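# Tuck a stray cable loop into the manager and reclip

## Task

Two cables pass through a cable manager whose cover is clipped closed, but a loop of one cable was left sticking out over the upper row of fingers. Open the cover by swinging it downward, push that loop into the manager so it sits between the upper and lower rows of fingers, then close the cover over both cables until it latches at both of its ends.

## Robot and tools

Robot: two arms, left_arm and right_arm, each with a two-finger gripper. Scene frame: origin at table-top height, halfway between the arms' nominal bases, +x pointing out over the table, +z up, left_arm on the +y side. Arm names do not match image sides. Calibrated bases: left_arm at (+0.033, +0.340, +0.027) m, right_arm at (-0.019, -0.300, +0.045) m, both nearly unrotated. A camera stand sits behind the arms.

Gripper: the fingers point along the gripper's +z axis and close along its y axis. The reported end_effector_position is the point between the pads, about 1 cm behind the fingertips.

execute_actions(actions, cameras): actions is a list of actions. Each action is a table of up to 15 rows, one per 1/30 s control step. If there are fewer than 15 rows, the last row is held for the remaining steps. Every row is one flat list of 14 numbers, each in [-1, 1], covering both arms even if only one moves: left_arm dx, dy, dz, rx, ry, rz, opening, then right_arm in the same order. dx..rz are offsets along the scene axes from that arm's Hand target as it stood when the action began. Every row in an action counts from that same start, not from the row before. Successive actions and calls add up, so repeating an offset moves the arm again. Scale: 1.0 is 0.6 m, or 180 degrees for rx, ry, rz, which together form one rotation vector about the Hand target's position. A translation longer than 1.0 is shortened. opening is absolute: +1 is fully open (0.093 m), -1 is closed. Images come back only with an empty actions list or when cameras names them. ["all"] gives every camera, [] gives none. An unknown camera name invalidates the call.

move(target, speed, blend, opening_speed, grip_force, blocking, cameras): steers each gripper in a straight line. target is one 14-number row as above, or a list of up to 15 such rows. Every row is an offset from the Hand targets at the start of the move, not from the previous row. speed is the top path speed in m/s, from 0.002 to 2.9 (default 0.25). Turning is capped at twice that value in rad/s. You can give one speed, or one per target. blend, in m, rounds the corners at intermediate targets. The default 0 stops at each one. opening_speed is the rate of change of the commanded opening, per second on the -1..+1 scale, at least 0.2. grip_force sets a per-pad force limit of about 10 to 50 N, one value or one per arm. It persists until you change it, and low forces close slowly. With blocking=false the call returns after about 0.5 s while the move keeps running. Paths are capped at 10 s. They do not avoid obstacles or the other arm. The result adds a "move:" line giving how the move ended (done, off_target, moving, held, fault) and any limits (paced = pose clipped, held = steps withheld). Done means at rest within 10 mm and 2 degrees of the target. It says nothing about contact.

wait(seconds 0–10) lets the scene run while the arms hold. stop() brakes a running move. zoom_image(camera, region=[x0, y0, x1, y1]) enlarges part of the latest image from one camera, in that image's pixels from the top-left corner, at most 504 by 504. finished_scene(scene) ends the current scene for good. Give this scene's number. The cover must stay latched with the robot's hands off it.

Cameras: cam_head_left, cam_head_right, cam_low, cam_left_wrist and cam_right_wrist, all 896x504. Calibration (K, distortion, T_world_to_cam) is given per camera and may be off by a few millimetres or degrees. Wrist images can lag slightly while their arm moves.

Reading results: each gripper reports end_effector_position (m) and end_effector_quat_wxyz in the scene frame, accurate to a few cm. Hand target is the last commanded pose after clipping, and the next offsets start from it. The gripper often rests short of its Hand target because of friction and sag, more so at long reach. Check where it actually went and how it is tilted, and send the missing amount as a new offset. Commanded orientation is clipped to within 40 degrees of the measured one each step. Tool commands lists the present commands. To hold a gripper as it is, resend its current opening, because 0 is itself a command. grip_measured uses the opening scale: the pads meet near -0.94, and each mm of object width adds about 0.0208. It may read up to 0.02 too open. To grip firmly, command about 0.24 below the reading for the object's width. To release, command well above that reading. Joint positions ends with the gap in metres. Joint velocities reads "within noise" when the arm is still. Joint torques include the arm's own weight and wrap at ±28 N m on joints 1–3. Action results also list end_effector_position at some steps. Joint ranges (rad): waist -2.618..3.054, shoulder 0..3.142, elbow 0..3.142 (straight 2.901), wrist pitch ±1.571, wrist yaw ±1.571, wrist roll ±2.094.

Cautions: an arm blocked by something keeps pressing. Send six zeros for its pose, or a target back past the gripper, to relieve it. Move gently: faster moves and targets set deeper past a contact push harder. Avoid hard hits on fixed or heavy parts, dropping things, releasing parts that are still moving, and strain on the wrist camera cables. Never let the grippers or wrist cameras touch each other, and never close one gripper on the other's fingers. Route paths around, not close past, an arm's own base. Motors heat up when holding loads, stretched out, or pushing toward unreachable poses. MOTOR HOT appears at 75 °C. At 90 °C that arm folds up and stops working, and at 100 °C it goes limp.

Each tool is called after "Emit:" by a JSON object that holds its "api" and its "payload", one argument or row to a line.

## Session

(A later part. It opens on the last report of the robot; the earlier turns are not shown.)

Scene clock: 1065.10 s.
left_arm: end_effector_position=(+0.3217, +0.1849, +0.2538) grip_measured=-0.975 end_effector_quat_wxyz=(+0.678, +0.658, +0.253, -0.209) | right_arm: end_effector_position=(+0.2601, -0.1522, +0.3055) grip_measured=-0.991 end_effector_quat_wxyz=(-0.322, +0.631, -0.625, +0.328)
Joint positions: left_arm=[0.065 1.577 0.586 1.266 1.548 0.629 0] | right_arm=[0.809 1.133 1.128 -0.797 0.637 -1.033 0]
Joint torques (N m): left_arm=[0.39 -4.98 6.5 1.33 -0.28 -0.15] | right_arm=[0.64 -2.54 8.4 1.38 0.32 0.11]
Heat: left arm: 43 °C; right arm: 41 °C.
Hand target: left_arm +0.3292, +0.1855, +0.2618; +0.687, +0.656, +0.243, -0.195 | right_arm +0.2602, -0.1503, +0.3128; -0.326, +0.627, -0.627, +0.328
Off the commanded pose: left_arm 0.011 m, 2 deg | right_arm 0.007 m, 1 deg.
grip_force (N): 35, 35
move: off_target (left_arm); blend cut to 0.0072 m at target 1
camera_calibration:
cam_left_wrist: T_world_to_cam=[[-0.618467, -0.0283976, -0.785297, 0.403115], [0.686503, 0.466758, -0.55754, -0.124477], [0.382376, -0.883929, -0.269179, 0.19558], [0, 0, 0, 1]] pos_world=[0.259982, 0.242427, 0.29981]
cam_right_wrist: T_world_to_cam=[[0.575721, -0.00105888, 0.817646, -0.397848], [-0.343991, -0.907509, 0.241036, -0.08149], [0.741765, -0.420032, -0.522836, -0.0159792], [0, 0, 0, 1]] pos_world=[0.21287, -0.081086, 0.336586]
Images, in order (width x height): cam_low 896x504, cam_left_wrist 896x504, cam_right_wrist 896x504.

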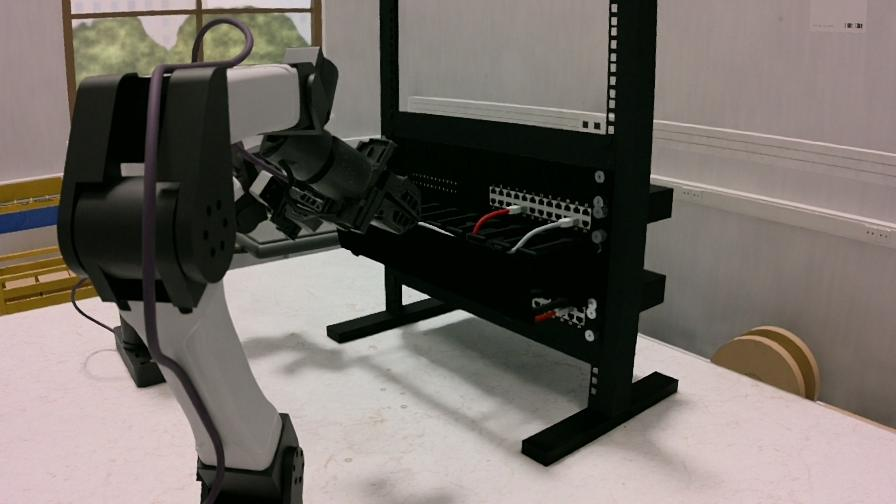

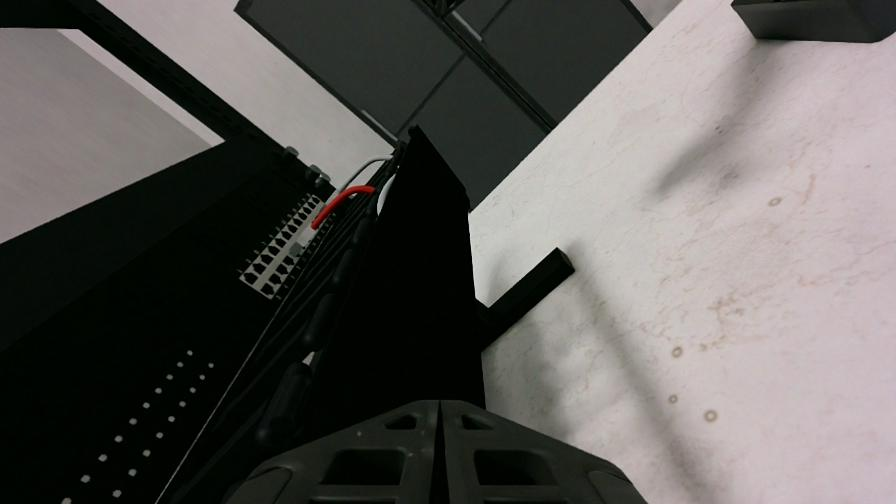

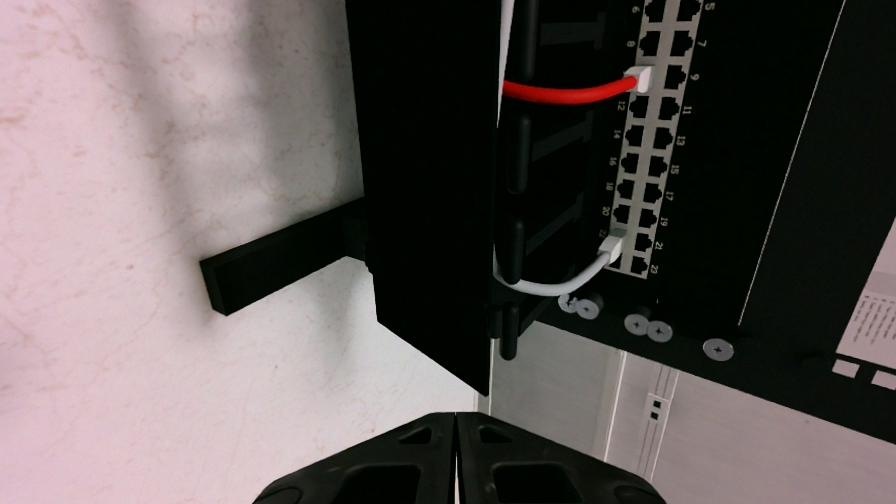

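Emit:
{"api": "move", "payload": {
  "target": [
    [-0.04,0,-0.038,0,0,0,-1,0.0,0.12,0.03,0,0,0,-1],
    [-0.054,0,-0.075,0,0,0,-1,0.09,0.25,0.01,0,0,0,-1]
  ],
  "speed": [0.08,0.08],
  "cameras": ["cam_right_wrist","cam_low","cam_left_wrist"]
}}

Scene clock: 1074.10 s.
left_arm: end_effector_position=(+0.2965, +0.1837, +0.2171) grip_measured=-0.975 end_effector_quat_wxyz=(+0.677, +0.659, +0.253, -0.208) | right_arm: end_effector_position=(+0.3088, -0.0040, +0.3127) grip_measured=-0.991 end_effector_quat_wxyz=(-0.317, +0.634, -0.624, +0.329)
Joint positions: left_arm=[0.065 1.577 0.437 1.268 1.548 0.778 0] | right_arm=[0.999 1.732 1.696 -0.899 0.76 -0.848 0]
Joint torques (N m): left_arm=[0.79 -4.81 3.18 1.49 -0.11 0.08] | right_arm=[-0.51 -7.21 8.32 1.4 0.34 0]
Heat: left arm: 42 °C; right arm: 41 °C.
Hand target: left_arm +0.2968, +0.1855, +0.2168; +0.687, +0.656, +0.243, -0.195 | right_arm +0.3143, -0.0004, +0.3189; -0.327, +0.627, -0.627, +0.328
Off the commanded pose: left_arm 0.002 m, 2 deg | right_arm 0.009 m, 1 deg.
grip_force (N): 35, 35
move: done
camera_calibration:
cam_left_wrist: T_world_to_cam=[[-0.61736, -0.0261446, -0.786246, 0.358212], [0.68694, 0.469153, -0.554986, -0.128198], [0.38338, -0.88273, -0.271677, 0.194406], [0, 0, 0, 1]] pos_world=[0.234679, 0.241118, 0.26331]
cam_right_wrist: T_world_to_cam=[[0.580387, 0.00953301, 0.814285, -0.431891], [-0.33997, -0.905788, 0.25292, 0.0630704], [0.739981, -0.423624, -0.522466, 0.0142592], [0, 0, 0, 1]] pos_world=[0.261554, 0.0672861, 0.343181]
Images, in order (width x height): cam_low 896x504, cam_left_wrist 896x504, cam_right_wrist 896x504.

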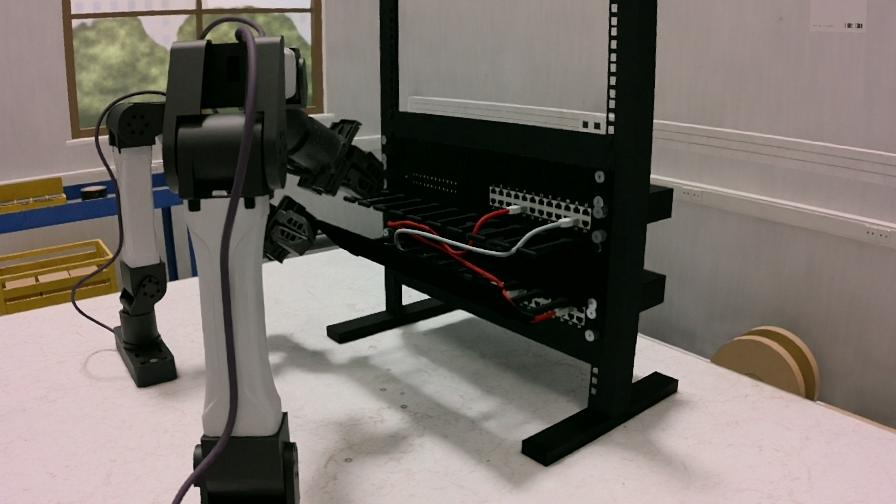

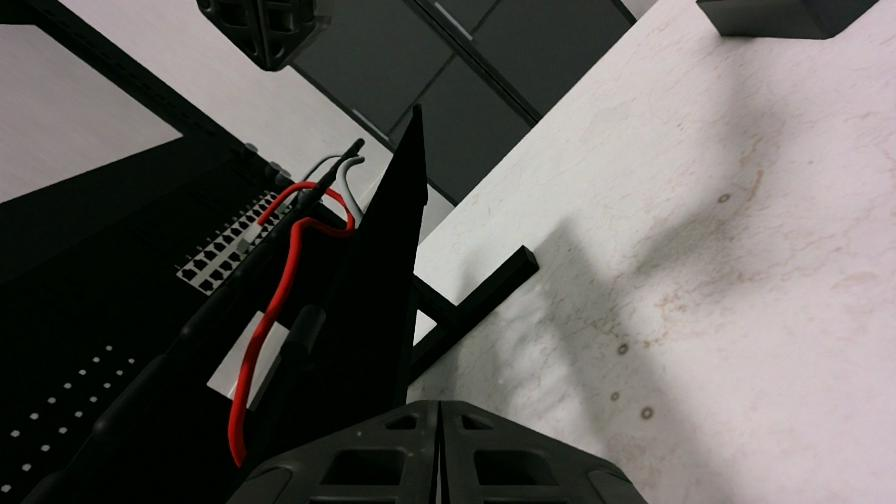

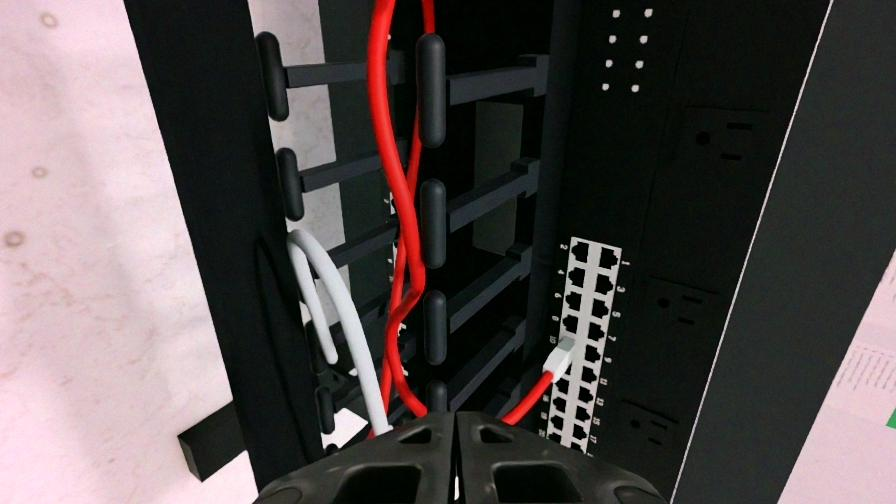

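Emit:
{"api": "move", "payload": {
  "target": [
    [0,0,0,0,0,0,-1,-0.002,-0.014,-0.095,0,0,0,-0.3],
    [0,0,0,0,0,0,-1,0.065,-0.014,-0.155,0,0,0,-0.3]
  ],
  "speed": [0.08,0.05],
  "cameras": ["cam_right_wrist"]
}}

Scene clock: 1085.83 s.
left_arm: end_effector_position=(+0.2944, +0.1836, +0.2155) grip_measured=-0.975 end_effector_quat_wxyz=(+0.675, +0.659, +0.253, -0.212) | right_arm: end_effector_position=(+0.3498, -0.0075, +0.2537) grip_measured=-0.302 end_effector_quat_wxyz=(-0.352, +0.611, -0.626, +0.334)
Joint positions: left_arm=[0.065 1.577 0.432 1.263 1.555 0.781 0] | right_arm=[0.909 1.739 1.406 -0.452 0.725 -0.948 0.031]
Joint torques (N m): left_arm=[0.84 -4.98 3.58 1.48 -0.16 0.1] | right_arm=[-1.5 -5.12 4.56 1.51 -0.1 0.07]
Heat: left arm: 41 °C; right arm: 42 °C.
Hand target: left_arm +0.2968, +0.1855, +0.2168; +0.687, +0.656, +0.243, -0.195 | right_arm +0.3533, -0.0088, +0.2258; -0.326, +0.627, -0.627, +0.328
Off the commanded pose: left_arm 0.003 m, 3 deg | right_arm 0.028 m, 4 deg.
grip_force (N): 35, 35
move: off_target (left_arm, right_arm)
camera_calibration:
cam_right_wrist: T_world_to_cam=[[0.526895, -0.0421088, 0.848887, -0.398068], [-0.36445, -0.913484, 0.180897, 0.115478], [0.767827, -0.40469, -0.496657, -0.0644911], [0, 0, 0, 1]] pos_world=[0.301344, 0.0626264, 0.284995]
Images, in order (width x height): cam_right_wrist 896x504.

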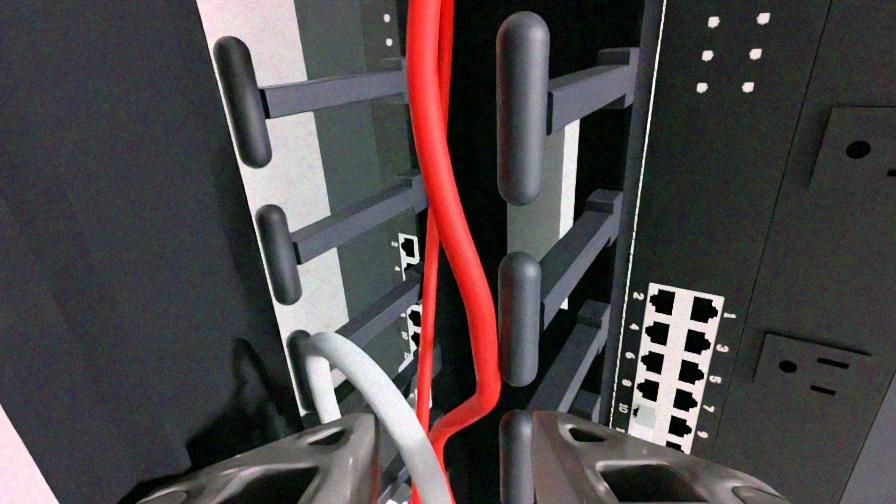

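Emit:
{"api": "move", "payload": {
  "target": [
    [0,0,0,0,0,0,-1,-0.03,0,0.03,0,0,0,-0.45],
    [0,0,0,0,0,0,-1,-0.04,0,-0.02,0,0,0,-0.45],
    [0,0,0,0,0,0,-1,-0.005,0,-0.02,0,0,0,-0.45],
    [0,0,0,0,0,0,-1,-0.005,0,-0.02,0,0,0,-1]
  ],
  "speed": 0.06,
  "cameras": ["cam_right_wrist"]
}}

Scene clock: 1092.60 s.
left_arm: end_effector_position=(+0.2927, +0.1835, +0.2123) grip_measured=-0.975 end_effector_quat_wxyz=(+0.675, +0.660, +0.252, -0.211) | right_arm: end_effector_position=(+0.3520, -0.0097, +0.2375) grip_measured=-0.932 end_effector_quat_wxyz=(-0.356, +0.603, -0.628, +0.339)
Joint positions: left_arm=[0.065 1.577 0.422 1.25 1.555 0.807 0] | right_arm=[0.906 1.746 1.337 -0.365 0.738 -0.946 0]
Joint torques (N m): left_arm=[0.9 -5.35 4.26 1.46 -0.16 -0.05] | right_arm=[-0.72 -5.68 6.34 1.11 -0.15 0.06]
Heat: left arm: 41 °C; right arm: 41 °C.
Hand target: left_arm +0.2968, +0.1855, +0.2168; +0.687, +0.656, +0.243, -0.195 | right_arm +0.3502, -0.0089, +0.2138; -0.326, +0.627, -0.627, +0.328
Off the commanded pose: left_arm 0.006 m, 3 deg | right_arm 0.024 m, 5 deg.
grip_force (N): 35, 35
move: off_target (left_arm, right_arm); target 4's new opening was sent with right_arm's hand 0.035 m and 5 deg from that target
camera_calibration:
cam_right_wrist: T_world_to_cam=[[0.513157, -0.0541025, 0.856588, -0.382766], [-0.379711, -0.909344, 0.170039, 0.125192], [0.769733, -0.412513, -0.48718, -0.078115], [0, 0, 0, 1]] pos_world=[0.304083, 0.0609107, 0.268529]
Images, in order (width x height): cam_right_wrist 896x504.

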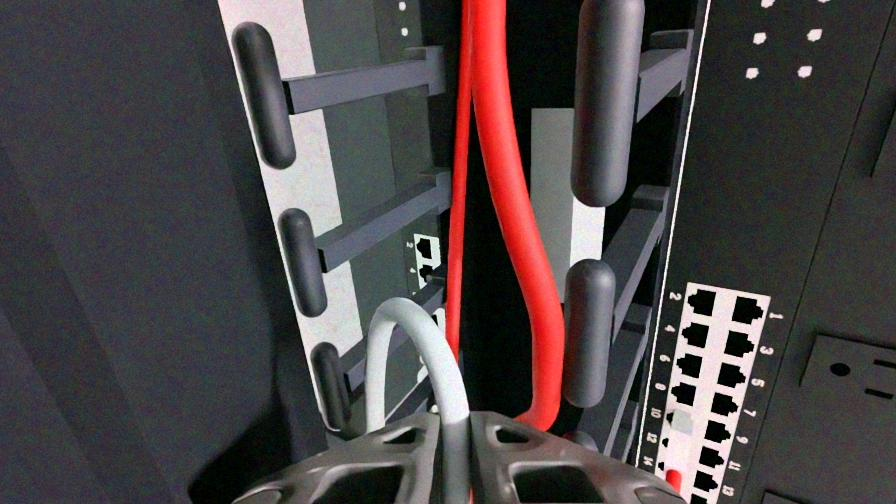

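Emit:
{"api": "move", "payload": {
  "target": [
    [0.003,0,-0.04,0,0,0,-1,0,0,0,0,0,0,-1],
    [0.003,0,-0.04,0,0,0,-1,0.07,0.03,-0.0,0,0,0,-1],
    [0.003,0,-0.04,0,0,0,-1,0.10,0.03,-0.03,0,0,0,-1]
  ],
  "speed": 0.06,
  "cameras": ["cam_right_wrist","cam_left_wrist","cam_low"]
}}

Scene clock: 1103.10 s.
left_arm: end_effector_position=(+0.2970, +0.1837, +0.1929) grip_measured=-0.975 end_effector_quat_wxyz=(+0.674, +0.660, +0.255, -0.213) | right_arm: end_effector_position=(+0.3793, +0.0045, +0.2105) grip_measured=-0.941 end_effector_quat_wxyz=(-0.304, +0.650, -0.610, +0.336)
Joint positions: left_arm=[0.065 1.655 0.42 1.246 1.555 0.886 0] | right_arm=[0.862 1.903 1.494 -0.445 0.674 -1.031 0]
Joint torques (N m): left_arm=[0.79 -5.09 2.97 1.56 -0.08 0.18] | right_arm=[-4.7 -3.64 7.5 2.38 -0.08 0.13]
Heat: left arm: 40 °C; right arm: 41 °C.
Hand target: left_arm +0.2986, +0.1855, +0.1929; +0.687, +0.656, +0.243, -0.195 | right_arm +0.4103, +0.0091, +0.1958; -0.326, +0.627, -0.627, +0.328
Off the commanded pose: left_arm 0.002 m, 3 deg | right_arm 0.035 m, 4 deg.
grip_force (N): 35, 35
move: off_target (left_arm, right_arm)
camera_calibration:
cam_left_wrist: T_world_to_cam=[[-0.625389, -0.0201523, -0.780053, 0.339608], [0.684638, 0.465449, -0.560917, -0.139495], [0.374378, -0.884845, -0.277289, 0.191736], [0, 0, 0, 1]] pos_world=[0.236108, 0.241428, 0.239833]
cam_right_wrist: T_world_to_cam=[[0.586248, 0.0597809, 0.807923, -0.390759], [-0.315449, -0.901722, 0.295619, 0.102298], [0.746194, -0.428164, -0.509775, -0.092728], [0, 0, 0, 1]] pos_world=[0.330545, 0.0759013, 0.238192]
Images, in order (width x height): cam_low 896x504, cam_left_wrist 896x504, cam_right_wrist 896x504.

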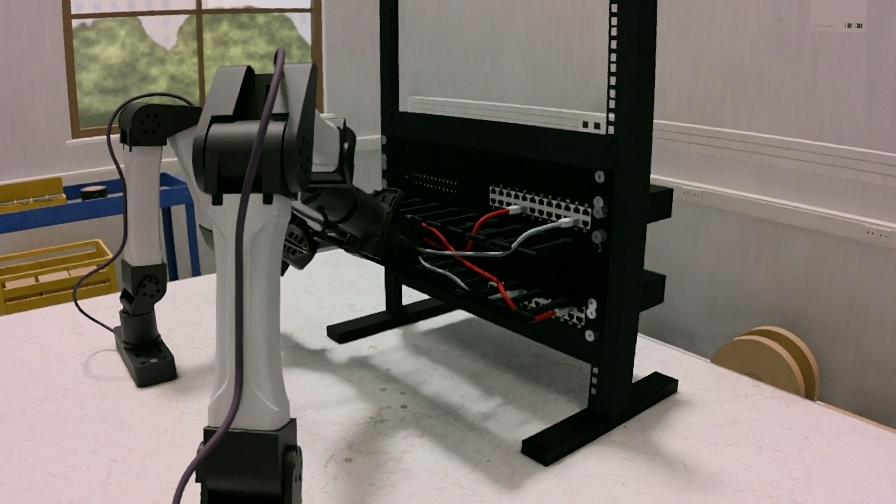

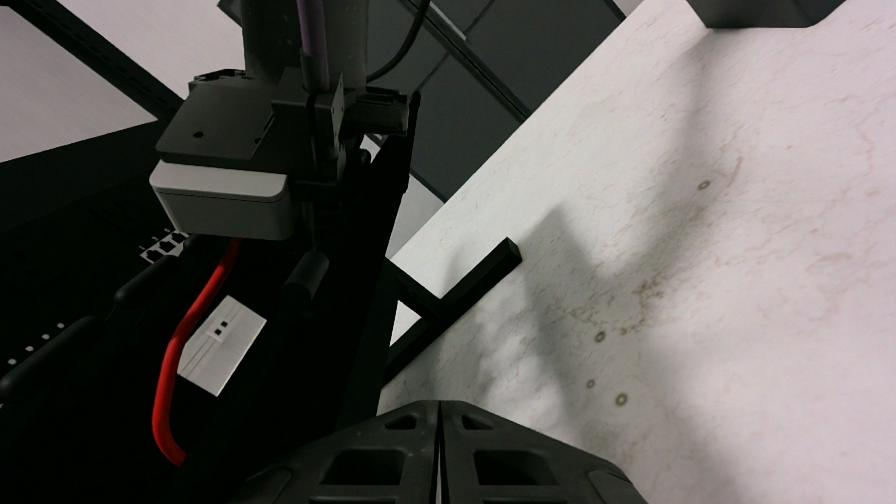

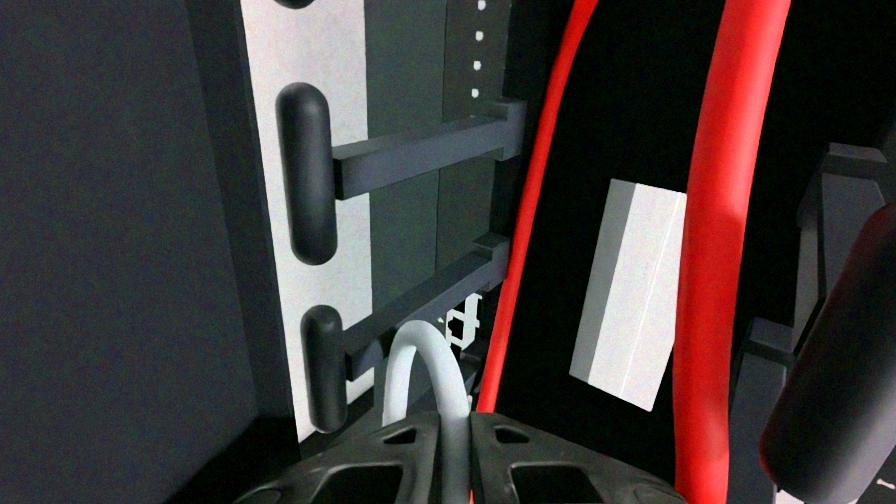

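Emit:
{"api": "move", "payload": {
  "target": [
    [0.003,0,-0.01,0,0,0,-1,-0.03,-0.02,0.005,0,0,0,-1],
    [0.003,0,-0.01,0,0,0,-1,-0.03,-0.02,0.005,0,0,0,-0.5],
    [0.003,0,-0.01,0,0,0,-1,-0.25,-0.02,0.12,0,0,0,-0.5]
  ],
  "speed": [0.06,0.06,0.1],
  "cameras": ["cam_right_wrist","cam_left_wrist","cam_low"]
}}

Scene clock: 1111.70 s.
left_arm: end_effector_position=(+0.2968, +0.1837, +0.1823) grip_measured=-0.975 end_effector_quat_wxyz=(+0.671, +0.657, +0.262, -0.221) | right_arm: end_effector_position=(+0.2603, -0.0038, +0.2482) grip_measured=-0.502 end_effector_quat_wxyz=(-0.306, +0.640, -0.621, +0.333)
Joint positions: left_arm=[0.065 1.686 0.413 1.223 1.556 0.923 0] | right_arm=[1.124 1.663 1.387 -0.789 0.829 -0.701 0.021]
Joint torques (N m): left_arm=[0.8 -6.01 3.64 1.58 -0.04 0.18] | right_arm=[0.27 -10.14 8.69 1.01 0.48 0.13]
Heat: left arm: 40 °C; right arm: 41 °C.
Hand target: left_arm +0.3004, +0.1855, +0.1868; +0.687, +0.656, +0.243, -0.195 | right_arm +0.2602, -0.0028, +0.2678; -0.326, +0.627, -0.627, +0.328
Off the commanded pose: left_arm 0.006 m, 4 deg | right_arm 0.020 m, 3 deg.
grip_force (N): 35, 35
move: off_target (left_arm, right_arm); target 2's new opening was sent with right_arm's hand 0.020 m and 3 deg from that target
camera_calibration:
cam_left_wrist: T_world_to_cam=[[-0.64336, -0.0199999, -0.765303, 0.333748], [0.671794, 0.464635, -0.576894, -0.138394], [0.367124, -0.885276, -0.285492, 0.192655], [0, 0, 0, 1]] pos_world=[0.236964, 0.241531, 0.230581]
cam_right_wrist: T_world_to_cam=[[0.58843, 0.0287761, 0.808036, -0.351776], [-0.336653, -0.899901, 0.277206, 0.056168], [0.73513, -0.435144, -0.519841, 0.0171138], [0, 0, 0, 1]] pos_world=[0.213324, 0.0681154, 0.277574]
Images, in order (width x height): cam_low 896x504, cam_left_wrist 896x504, cam_right_wrist 896x504.

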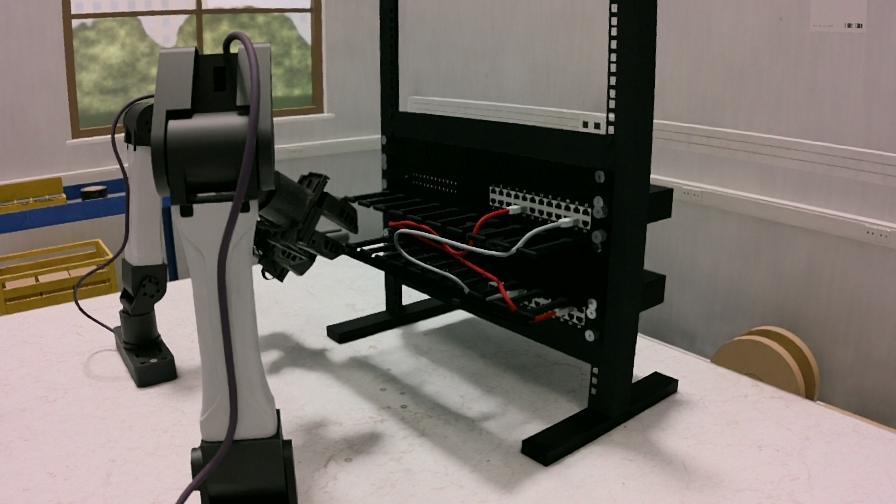

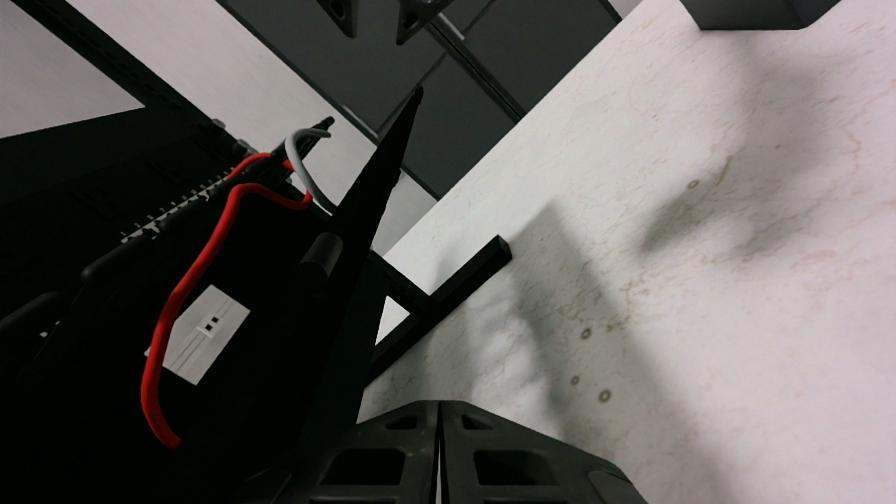

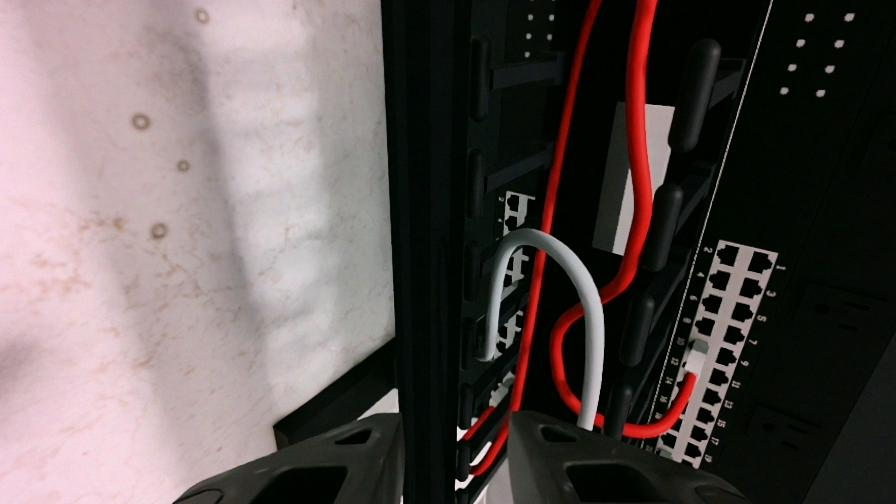

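Emit:
{"api": "execute_actions", "payload": {
  "actions": [],
  "cameras": ["cam_right_wrist","cam_low","cam_left_wrist"]
}}

Scene clock: 1122.70 s.
left_arm: end_effector_position=(+0.2968, +0.1837, +0.1823) grip_measured=-0.975 end_effector_quat_wxyz=(+0.671, +0.657, +0.262, -0.221) | right_arm: end_effector_position=(+0.2603, -0.0039, +0.2482) grip_measured=-0.502 end_effector_quat_wxyz=(-0.306, +0.640, -0.621, +0.333)
Joint positions: left_arm=[0.065 1.686 0.413 1.223 1.556 0.923 0] | right_arm=[1.124 1.663 1.387 -0.789 0.83 -0.701 0.021]
Joint velocities: within noise
Joint torques (N m): left_arm=[0.76 -6.04 3.67 1.58 -0.06 0.2] | right_arm=[0.28 -10.13 8.61 0.98 0.47 0.1]
Motor temperatures (°C): left_arm=[23 40 32 35 22 23 28] | right_arm=[25 41 41 31 27 24 26]
Heat: left arm: 40 °C; right arm: 41 °C.
Hand target: left_arm +0.3004, +0.1855, +0.1868; +0.687, +0.656, +0.243, -0.195 | right_arm +0.2602, -0.0028, +0.2678; -0.326, +0.627, -0.627, +0.328
Tool commands: left_gripper/opening=-1.0 right_gripper/opening=-0.5
Off the commanded pose: left_arm 0.006 m, 4 deg | right_arm 0.020 m, 3 deg.
grip_force (N): 35, 35
camera_calibration:
cam_left_wrist: T_world_to_cam=[[-0.64336, -0.0199999, -0.765303, 0.333748], [0.671794, 0.464635, -0.576894, -0.138394], [0.367124, -0.885276, -0.285492, 0.192655], [0, 0, 0, 1]] pos_world=[0.236964, 0.241531, 0.230581]
cam_right_wrist: T_world_to_cam=[[0.588356, 0.0286565, 0.808094, -0.351769], [-0.337096, -0.899695, 0.277337, 0.0562104], [0.734985, -0.435578, -0.519681, 0.0171293], [0, 0, 0, 1]] pos_world=[0.213324, 0.0681138, 0.277575]
Images, in order (width x height): cam_low 896x504, cam_left_wrist 896x504, cam_right_wrist 896x504.

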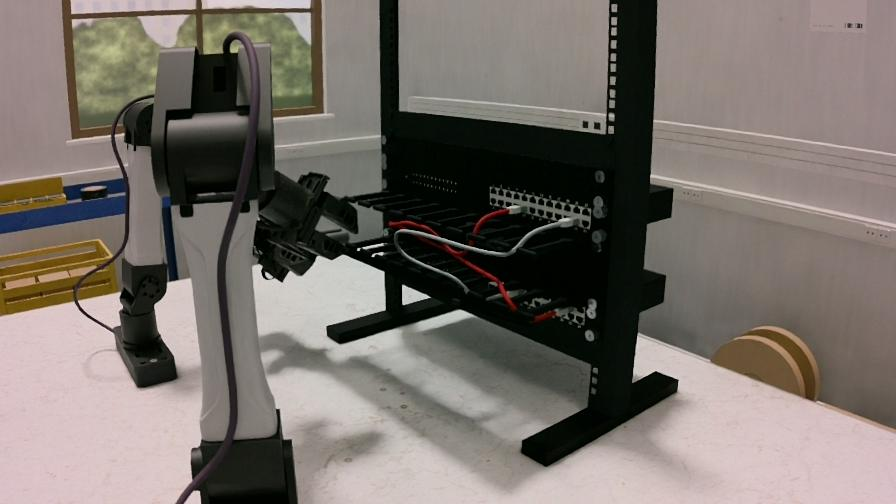

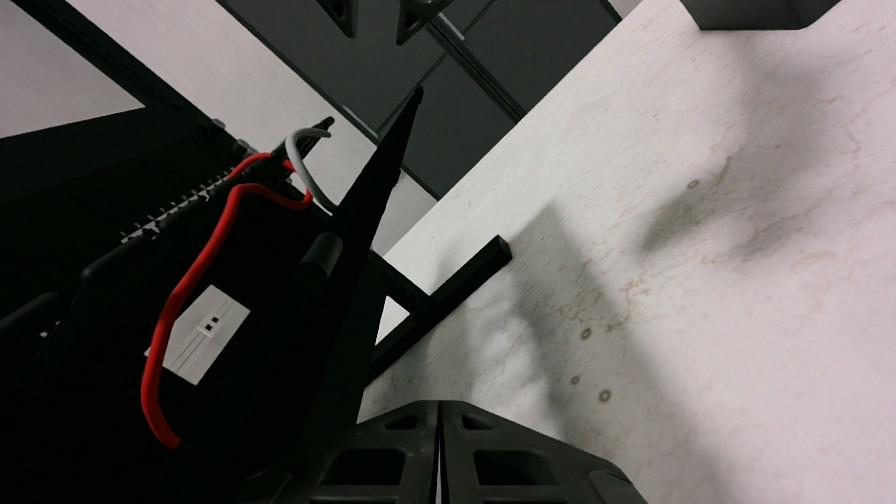

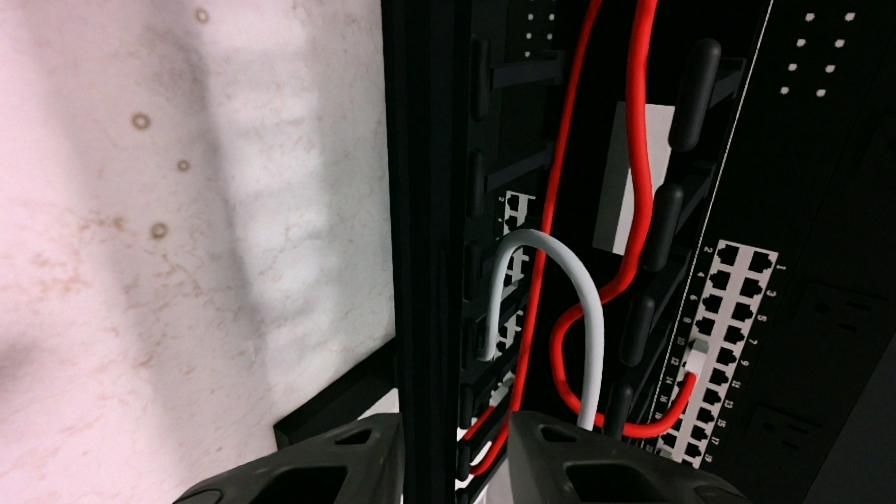

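Emit:
{"api": "move", "payload": {
  "target": [
    [0,0,0,0,0,0,-1,0,0,0.16,0,0,0,-1],
    [0,0,0,0,0,0,-1,0.126,-0.095,0.187,0.276,0.195,-0.430,-1]
  ],
  "speed": [0.15,0.35],
  "blend": [0.03,0]
}}

Emit:
{"api": "move", "payload": {
  "target": [
    [-0.006,0,0.025,0,0,0,-1,0,0,0,0,0,0,-1],
    [-0.006,0,0.060,0,0,0,-1,0,0,0,0,0,0,-1],
    [0.008,0,0.087,0,0,0,-1,0,0,0,0,0,0,-1],
    [0.041,0,0.120,0,0,0,-1,0,0,0,0,0,0,-1]
  ],
  "speed": 0.08,
  "blend": [0.01,0.01,0.01,0],
  "cameras": ["cam_right_wrist","cam_low","cam_left_wrist"]
}}

Scene clock: 1142.00 s.
left_arm: end_effector_position=(+0.2968, +0.1837, +0.1823) grip_measured=-0.975 end_effector_quat_wxyz=(+0.671, +0.657, +0.262, -0.221) | right_arm: end_effector_position=(+0.3338, -0.0601, +0.3806) grip_measured=-0.991 end_effector_quat_wxyz=(+0.266, -0.018, +0.958, +0.108)
Joint positions: left_arm=[0.065 1.686 0.413 1.223 1.556 0.923 0] | right_arm=[0.648 1.96 2.52 -1.562 0.134 0.575 0]
Joint torques (N m): left_arm=[0.84 -5.93 3.67 1.58 -0.05 0.16] | right_arm=[-0.34 -6.99 6.31 1.18 0.05 0.08]
Heat: left arm: 40 °C; right arm: 42 °C.
Hand target: left_arm +0.3004, +0.1855, +0.1868; +0.687, +0.656, +0.243, -0.195 | right_arm +0.3358, -0.0599, +0.3800; +0.089, +0.000, +0.996, +0.000
Off the commanded pose: left_arm 0.006 m, 4 deg | right_arm 0.002 m, 24 deg.
joint sent to its limit (right arm) — joint 4 (wrist pitch), lower limit. The joint targets are off in orientation, not in position.
grip_force (N): 35, 35
move: off_target (left_arm, right_arm)

Scene clock: 1143.80 s.
left_arm: end_effector_position=(+0.3183, +0.1847, +0.2486) grip_measured=-0.975 end_effector_quat_wxyz=(+0.676, +0.657, +0.257, -0.214) | right_arm: end_effector_position=(+0.3336, -0.0598, +0.3806) grip_measured=-0.991 end_effector_quat_wxyz=(+0.265, -0.017, +0.958, +0.109)
Joint positions: left_arm=[0.065 1.555 0.571 1.175 1.55 0.701 0] | right_arm=[0.648 1.96 2.52 -1.562 0.132 0.576 0]
Joint torques (N m): left_arm=[0.44 -5.68 6.48 1.42 -0.24 -0.11] | right_arm=[-0.72 -7.13 6.34 1.2 0 0.09]
Heat: left arm: 40 °C; right arm: 42 °C.
Hand target: left_arm +0.3250, +0.1855, +0.2589; +0.687, +0.656, +0.243, -0.195 | right_arm +0.3358, -0.0599, +0.3800; +0.089, +0.000, +0.996, +0.000
Off the commanded pose: left_arm 0.012 m, 3 deg | right_arm 0.002 m, 24 deg.
joint sent to its limit (right arm) — joint 4 (wrist pitch), lower limit. The joint targets are off in orientation, not in position.
grip_force (N): 35, 35
move: off_target (left_arm, right_arm); blend cut to 0.0077 m at target 1, 0.0091 m at target 2, 0.0091 m at target 3
camera_calibration:
cam_left_wrist: T_world_to_cam=[[-0.628397, -0.0264402, -0.777443, 0.397788], [0.680069, 0.466532, -0.565557, -0.120957], [0.377655, -0.884109, -0.275186, 0.198368], [0, 0, 0, 1]] pos_world=[0.257313, 0.242327, 0.295438]
cam_right_wrist: T_world_to_cam=[[0.0791559, -0.975795, -0.203858, -0.00523481], [-0.991657, -0.0562071, -0.116007, 0.412354], [0.10174, 0.211339, -0.972103, 0.429708], [0, 0, 0, 1]] pos_world=[0.365609, -0.0727451, 0.464489]
Images, in order (width x height): cam_low 896x504, cam_left_wrist 896x504, cam_right_wrist 896x504.

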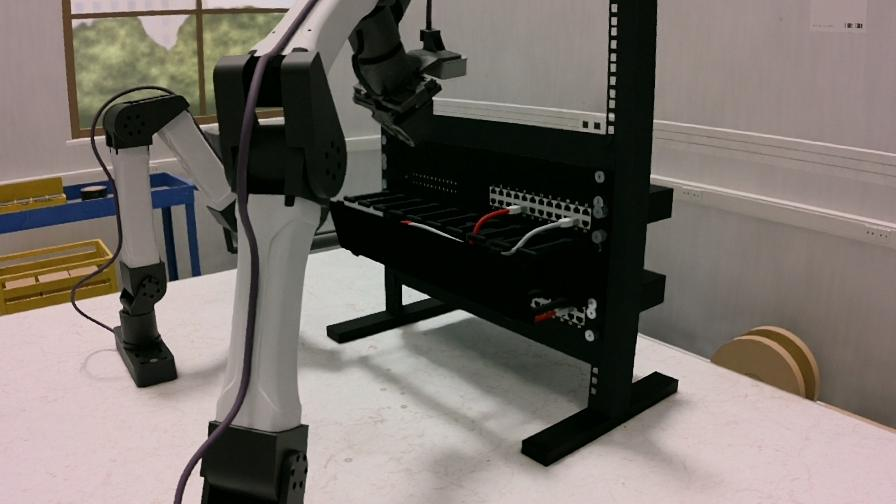

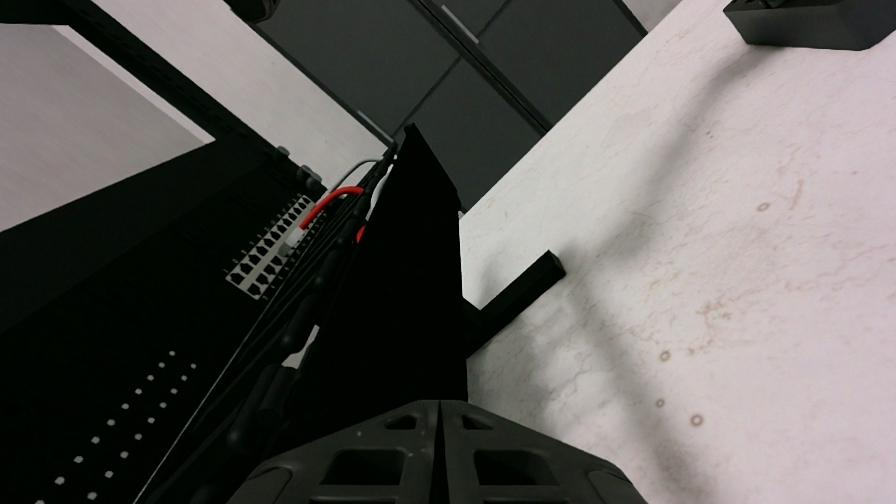

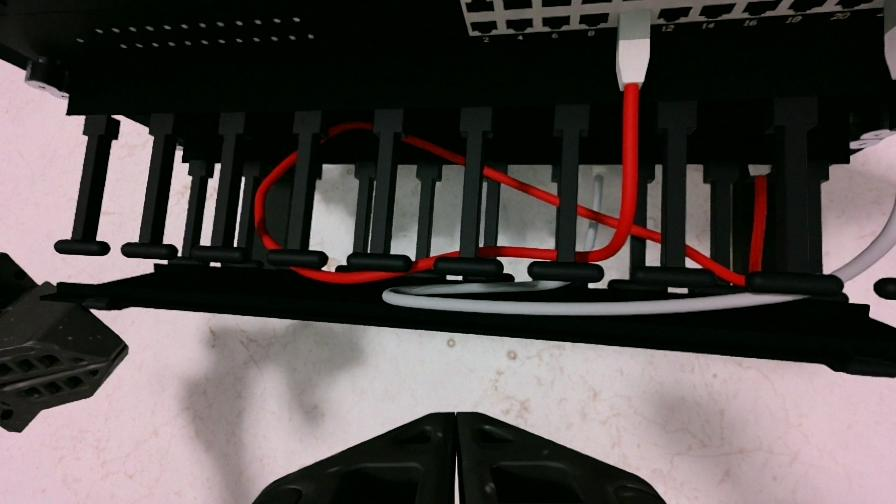

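Emit:
{"api": "zoom_image", "payload": {
  "camera": "cam_right_wrist",
  "region": [350, 200, 896, 400]
}}

Emit:
{"api": "zoom_image", "payload": {
  "camera": "cam_low",
  "region": [320, 150, 640, 330]
}}

Region (350, 200, 896, 400) is 546x200 pixels. A region can be at most 504 by 504 pixels.

Scaled by 1.575.

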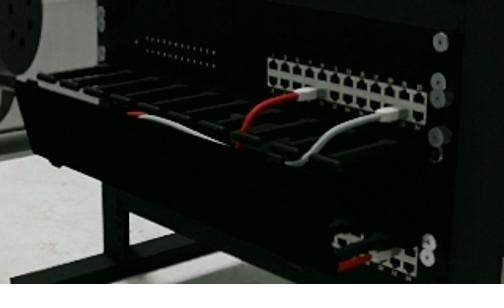

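Emit:
{"api": "move", "payload": {
  "target": [
    [0,0,0,0,0,0,-1,0.03,0.04,-0.13,0,0,0,-1],
    [0,0,0,0,0,0,-1,0.045,0.04,-0.20,0,0,0,-1]
  ],
  "speed": [0.15,0.08],
  "blend": [0.01,0],
  "cameras": ["cam_right_wrist","cam_low","cam_left_wrist"]
}}

Scene clock: 1155.63 s.
left_arm: end_effector_position=(+0.3183, +0.1847, +0.2486) grip_measured=-0.975 end_effector_quat_wxyz=(+0.675, +0.657, +0.257, -0.214) | right_arm: end_effector_position=(+0.3632, -0.0339, +0.2682) grip_measured=-0.991 end_effector_quat_wxyz=(+0.154, -0.009, +0.987, +0.042)
Joint positions: left_arm=[0.065 1.555 0.571 1.175 1.55 0.7 0] | right_arm=[0.648 2.205 2.496 -1.563 0.116 0.615 0]
Joint torques (N m): left_arm=[0.43 -5.63 6.46 1.42 -0.24 -0.13] | right_arm=[-0.59 -9.89 4.59 0.77 0.02 0.06]
Heat: left arm: 40 °C; right arm: 42 °C.
Hand target: left_arm +0.3250, +0.1855, +0.2589; +0.687, +0.656, +0.243, -0.195 | right_arm +0.3628, -0.0358, +0.2599; +0.088, +0.000, +0.996, +0.000
Off the commanded pose: left_arm 0.012 m, 3 deg | right_arm 0.008 m, 9 deg.
joint sent to its limit (right arm) — joint 4 (wrist pitch), lower limit. The joint targets are off in orientation, not in position.
grip_force (N): 35, 35
move: off_target (left_arm, right_arm)
camera_calibration:
cam_left_wrist: T_world_to_cam=[[-0.628967, -0.0264201, -0.776983, 0.397937], [0.679655, 0.466544, -0.566044, -0.120721], [0.377452, -0.884103, -0.275485, 0.198497], [0, 0, 0, 1]] pos_world=[0.257415, 0.242327, 0.295539]
cam_right_wrist: T_world_to_cam=[[0.0186034, -0.99662, -0.080014, -0.017174], [-0.992487, -0.0280871, 0.119086, 0.36833], [-0.120931, 0.0771975, -0.989655, 0.393044], [0, 0, 0, 1]] pos_world=[0.413413, -0.0371127, 0.343741]
Images, in order (width x height): cam_low 896x504, cam_left_wrist 896x504, cam_right_wrist 896x504.

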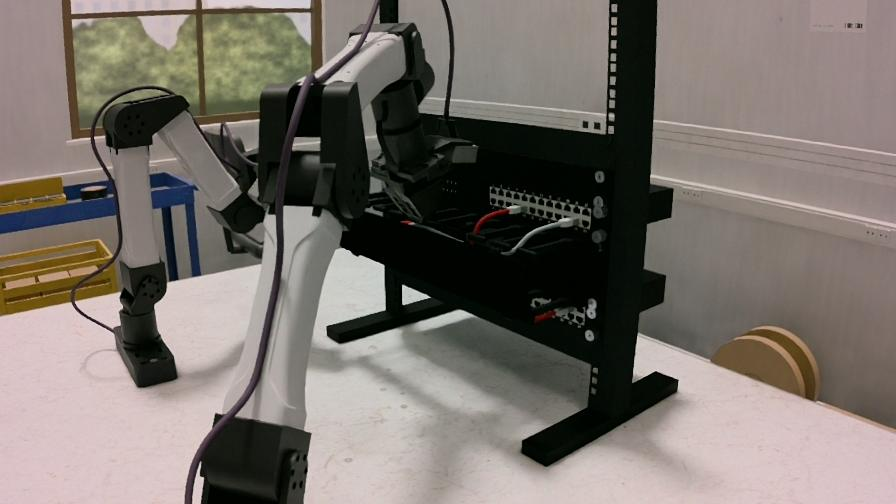

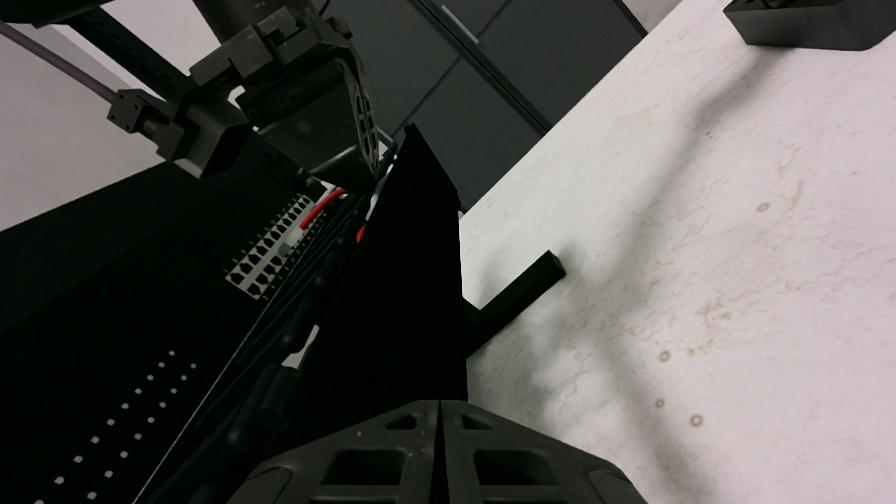

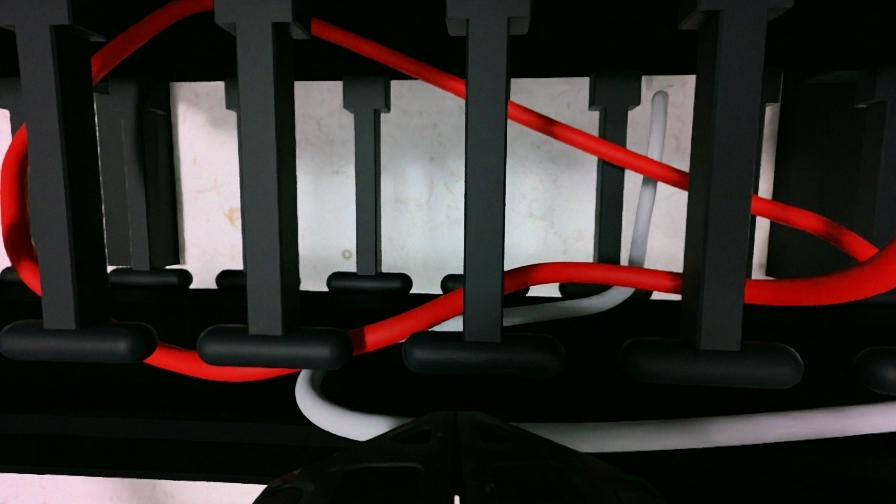

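Emit:
{"api": "move", "payload": {
  "target": [0,0,0,0,0,0,-1,-0.008,-0.005,-0.047,0,0,0,-1],
  "speed": 0.06,
  "cameras": ["cam_right_wrist","cam_left_wrist"]
}}

Scene clock: 1159.10 s.
left_arm: end_effector_position=(+0.3177, +0.1846, +0.2484) grip_measured=-0.975 end_effector_quat_wxyz=(+0.675, +0.658, +0.256, -0.215) | right_arm: end_effector_position=(+0.3610, -0.0355, +0.2570) grip_measured=-0.991 end_effector_quat_wxyz=(+0.140, -0.007, +0.990, +0.032)
Joint positions: left_arm=[0.065 1.555 0.571 1.175 1.554 0.7 0] | right_arm=[0.648 2.206 2.457 -1.557 0.116 0.622 0]
Joint torques (N m): left_arm=[0.47 -5.71 6.43 1.4 -0.29 -0.11] | right_arm=[-0.43 -7.99 2.45 0.65 0 0.09]
Heat: left arm: 40 °C; right arm: 42 °C.
Hand target: left_arm +0.3250, +0.1855, +0.2589; +0.687, +0.656, +0.243, -0.195 | right_arm +0.3580, -0.0388, +0.2318; +0.088, +0.000, +0.996, +0.000
Off the commanded pose: left_arm 0.013 m, 3 deg | right_arm 0.026 m, 7 deg.
joint sent to its limit (right arm) — joint 4 (wrist pitch), lower limit. The joint targets still meet the commanded pose.
grip_force (N): 35, 35
move: off_target (left_arm, right_arm)
camera_calibration:
cam_left_wrist: T_world_to_cam=[[-0.629164, -0.023242, -0.776925, 0.396816], [0.681505, 0.464164, -0.565776, -0.120514], [0.373771, -0.885444, -0.276196, 0.200321], [0, 0, 0, 1]] pos_world=[0.256919, 0.242534, 0.29544]
cam_right_wrist: T_world_to_cam=[[0.010149, -0.998015, -0.0621474, -0.0212163], [-0.988949, -0.019211, 0.147006, 0.359347], [-0.147908, 0.0599687, -0.987181, 0.390347], [0, 0, 0, 1]] pos_world=[0.413326, -0.0376794, 0.331199]
Images, in order (width x height): cam_left_wrist 896x504, cam_right_wrist 896x504.

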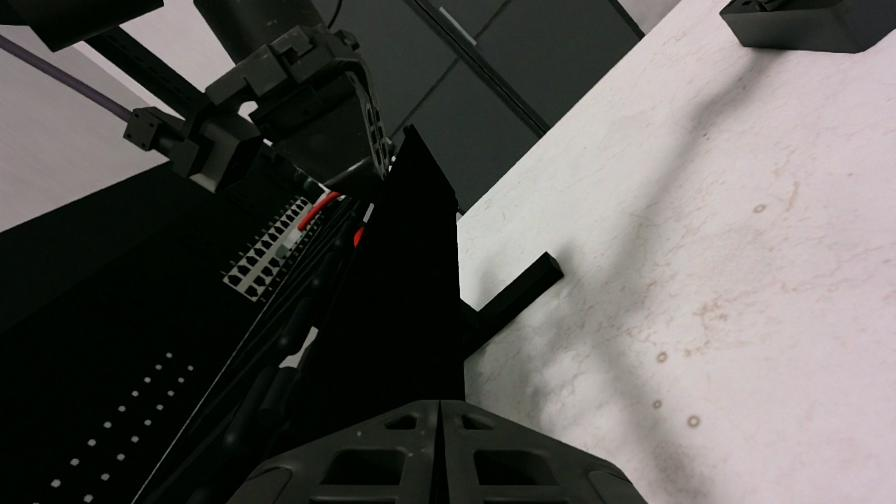

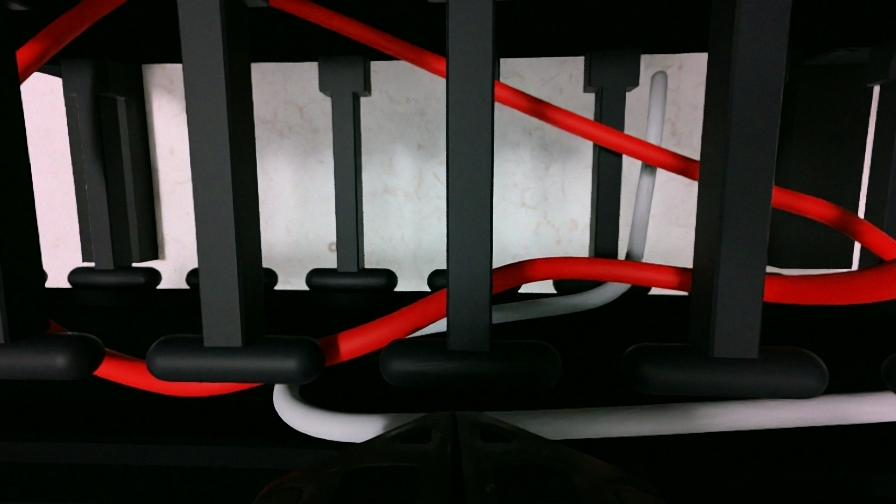

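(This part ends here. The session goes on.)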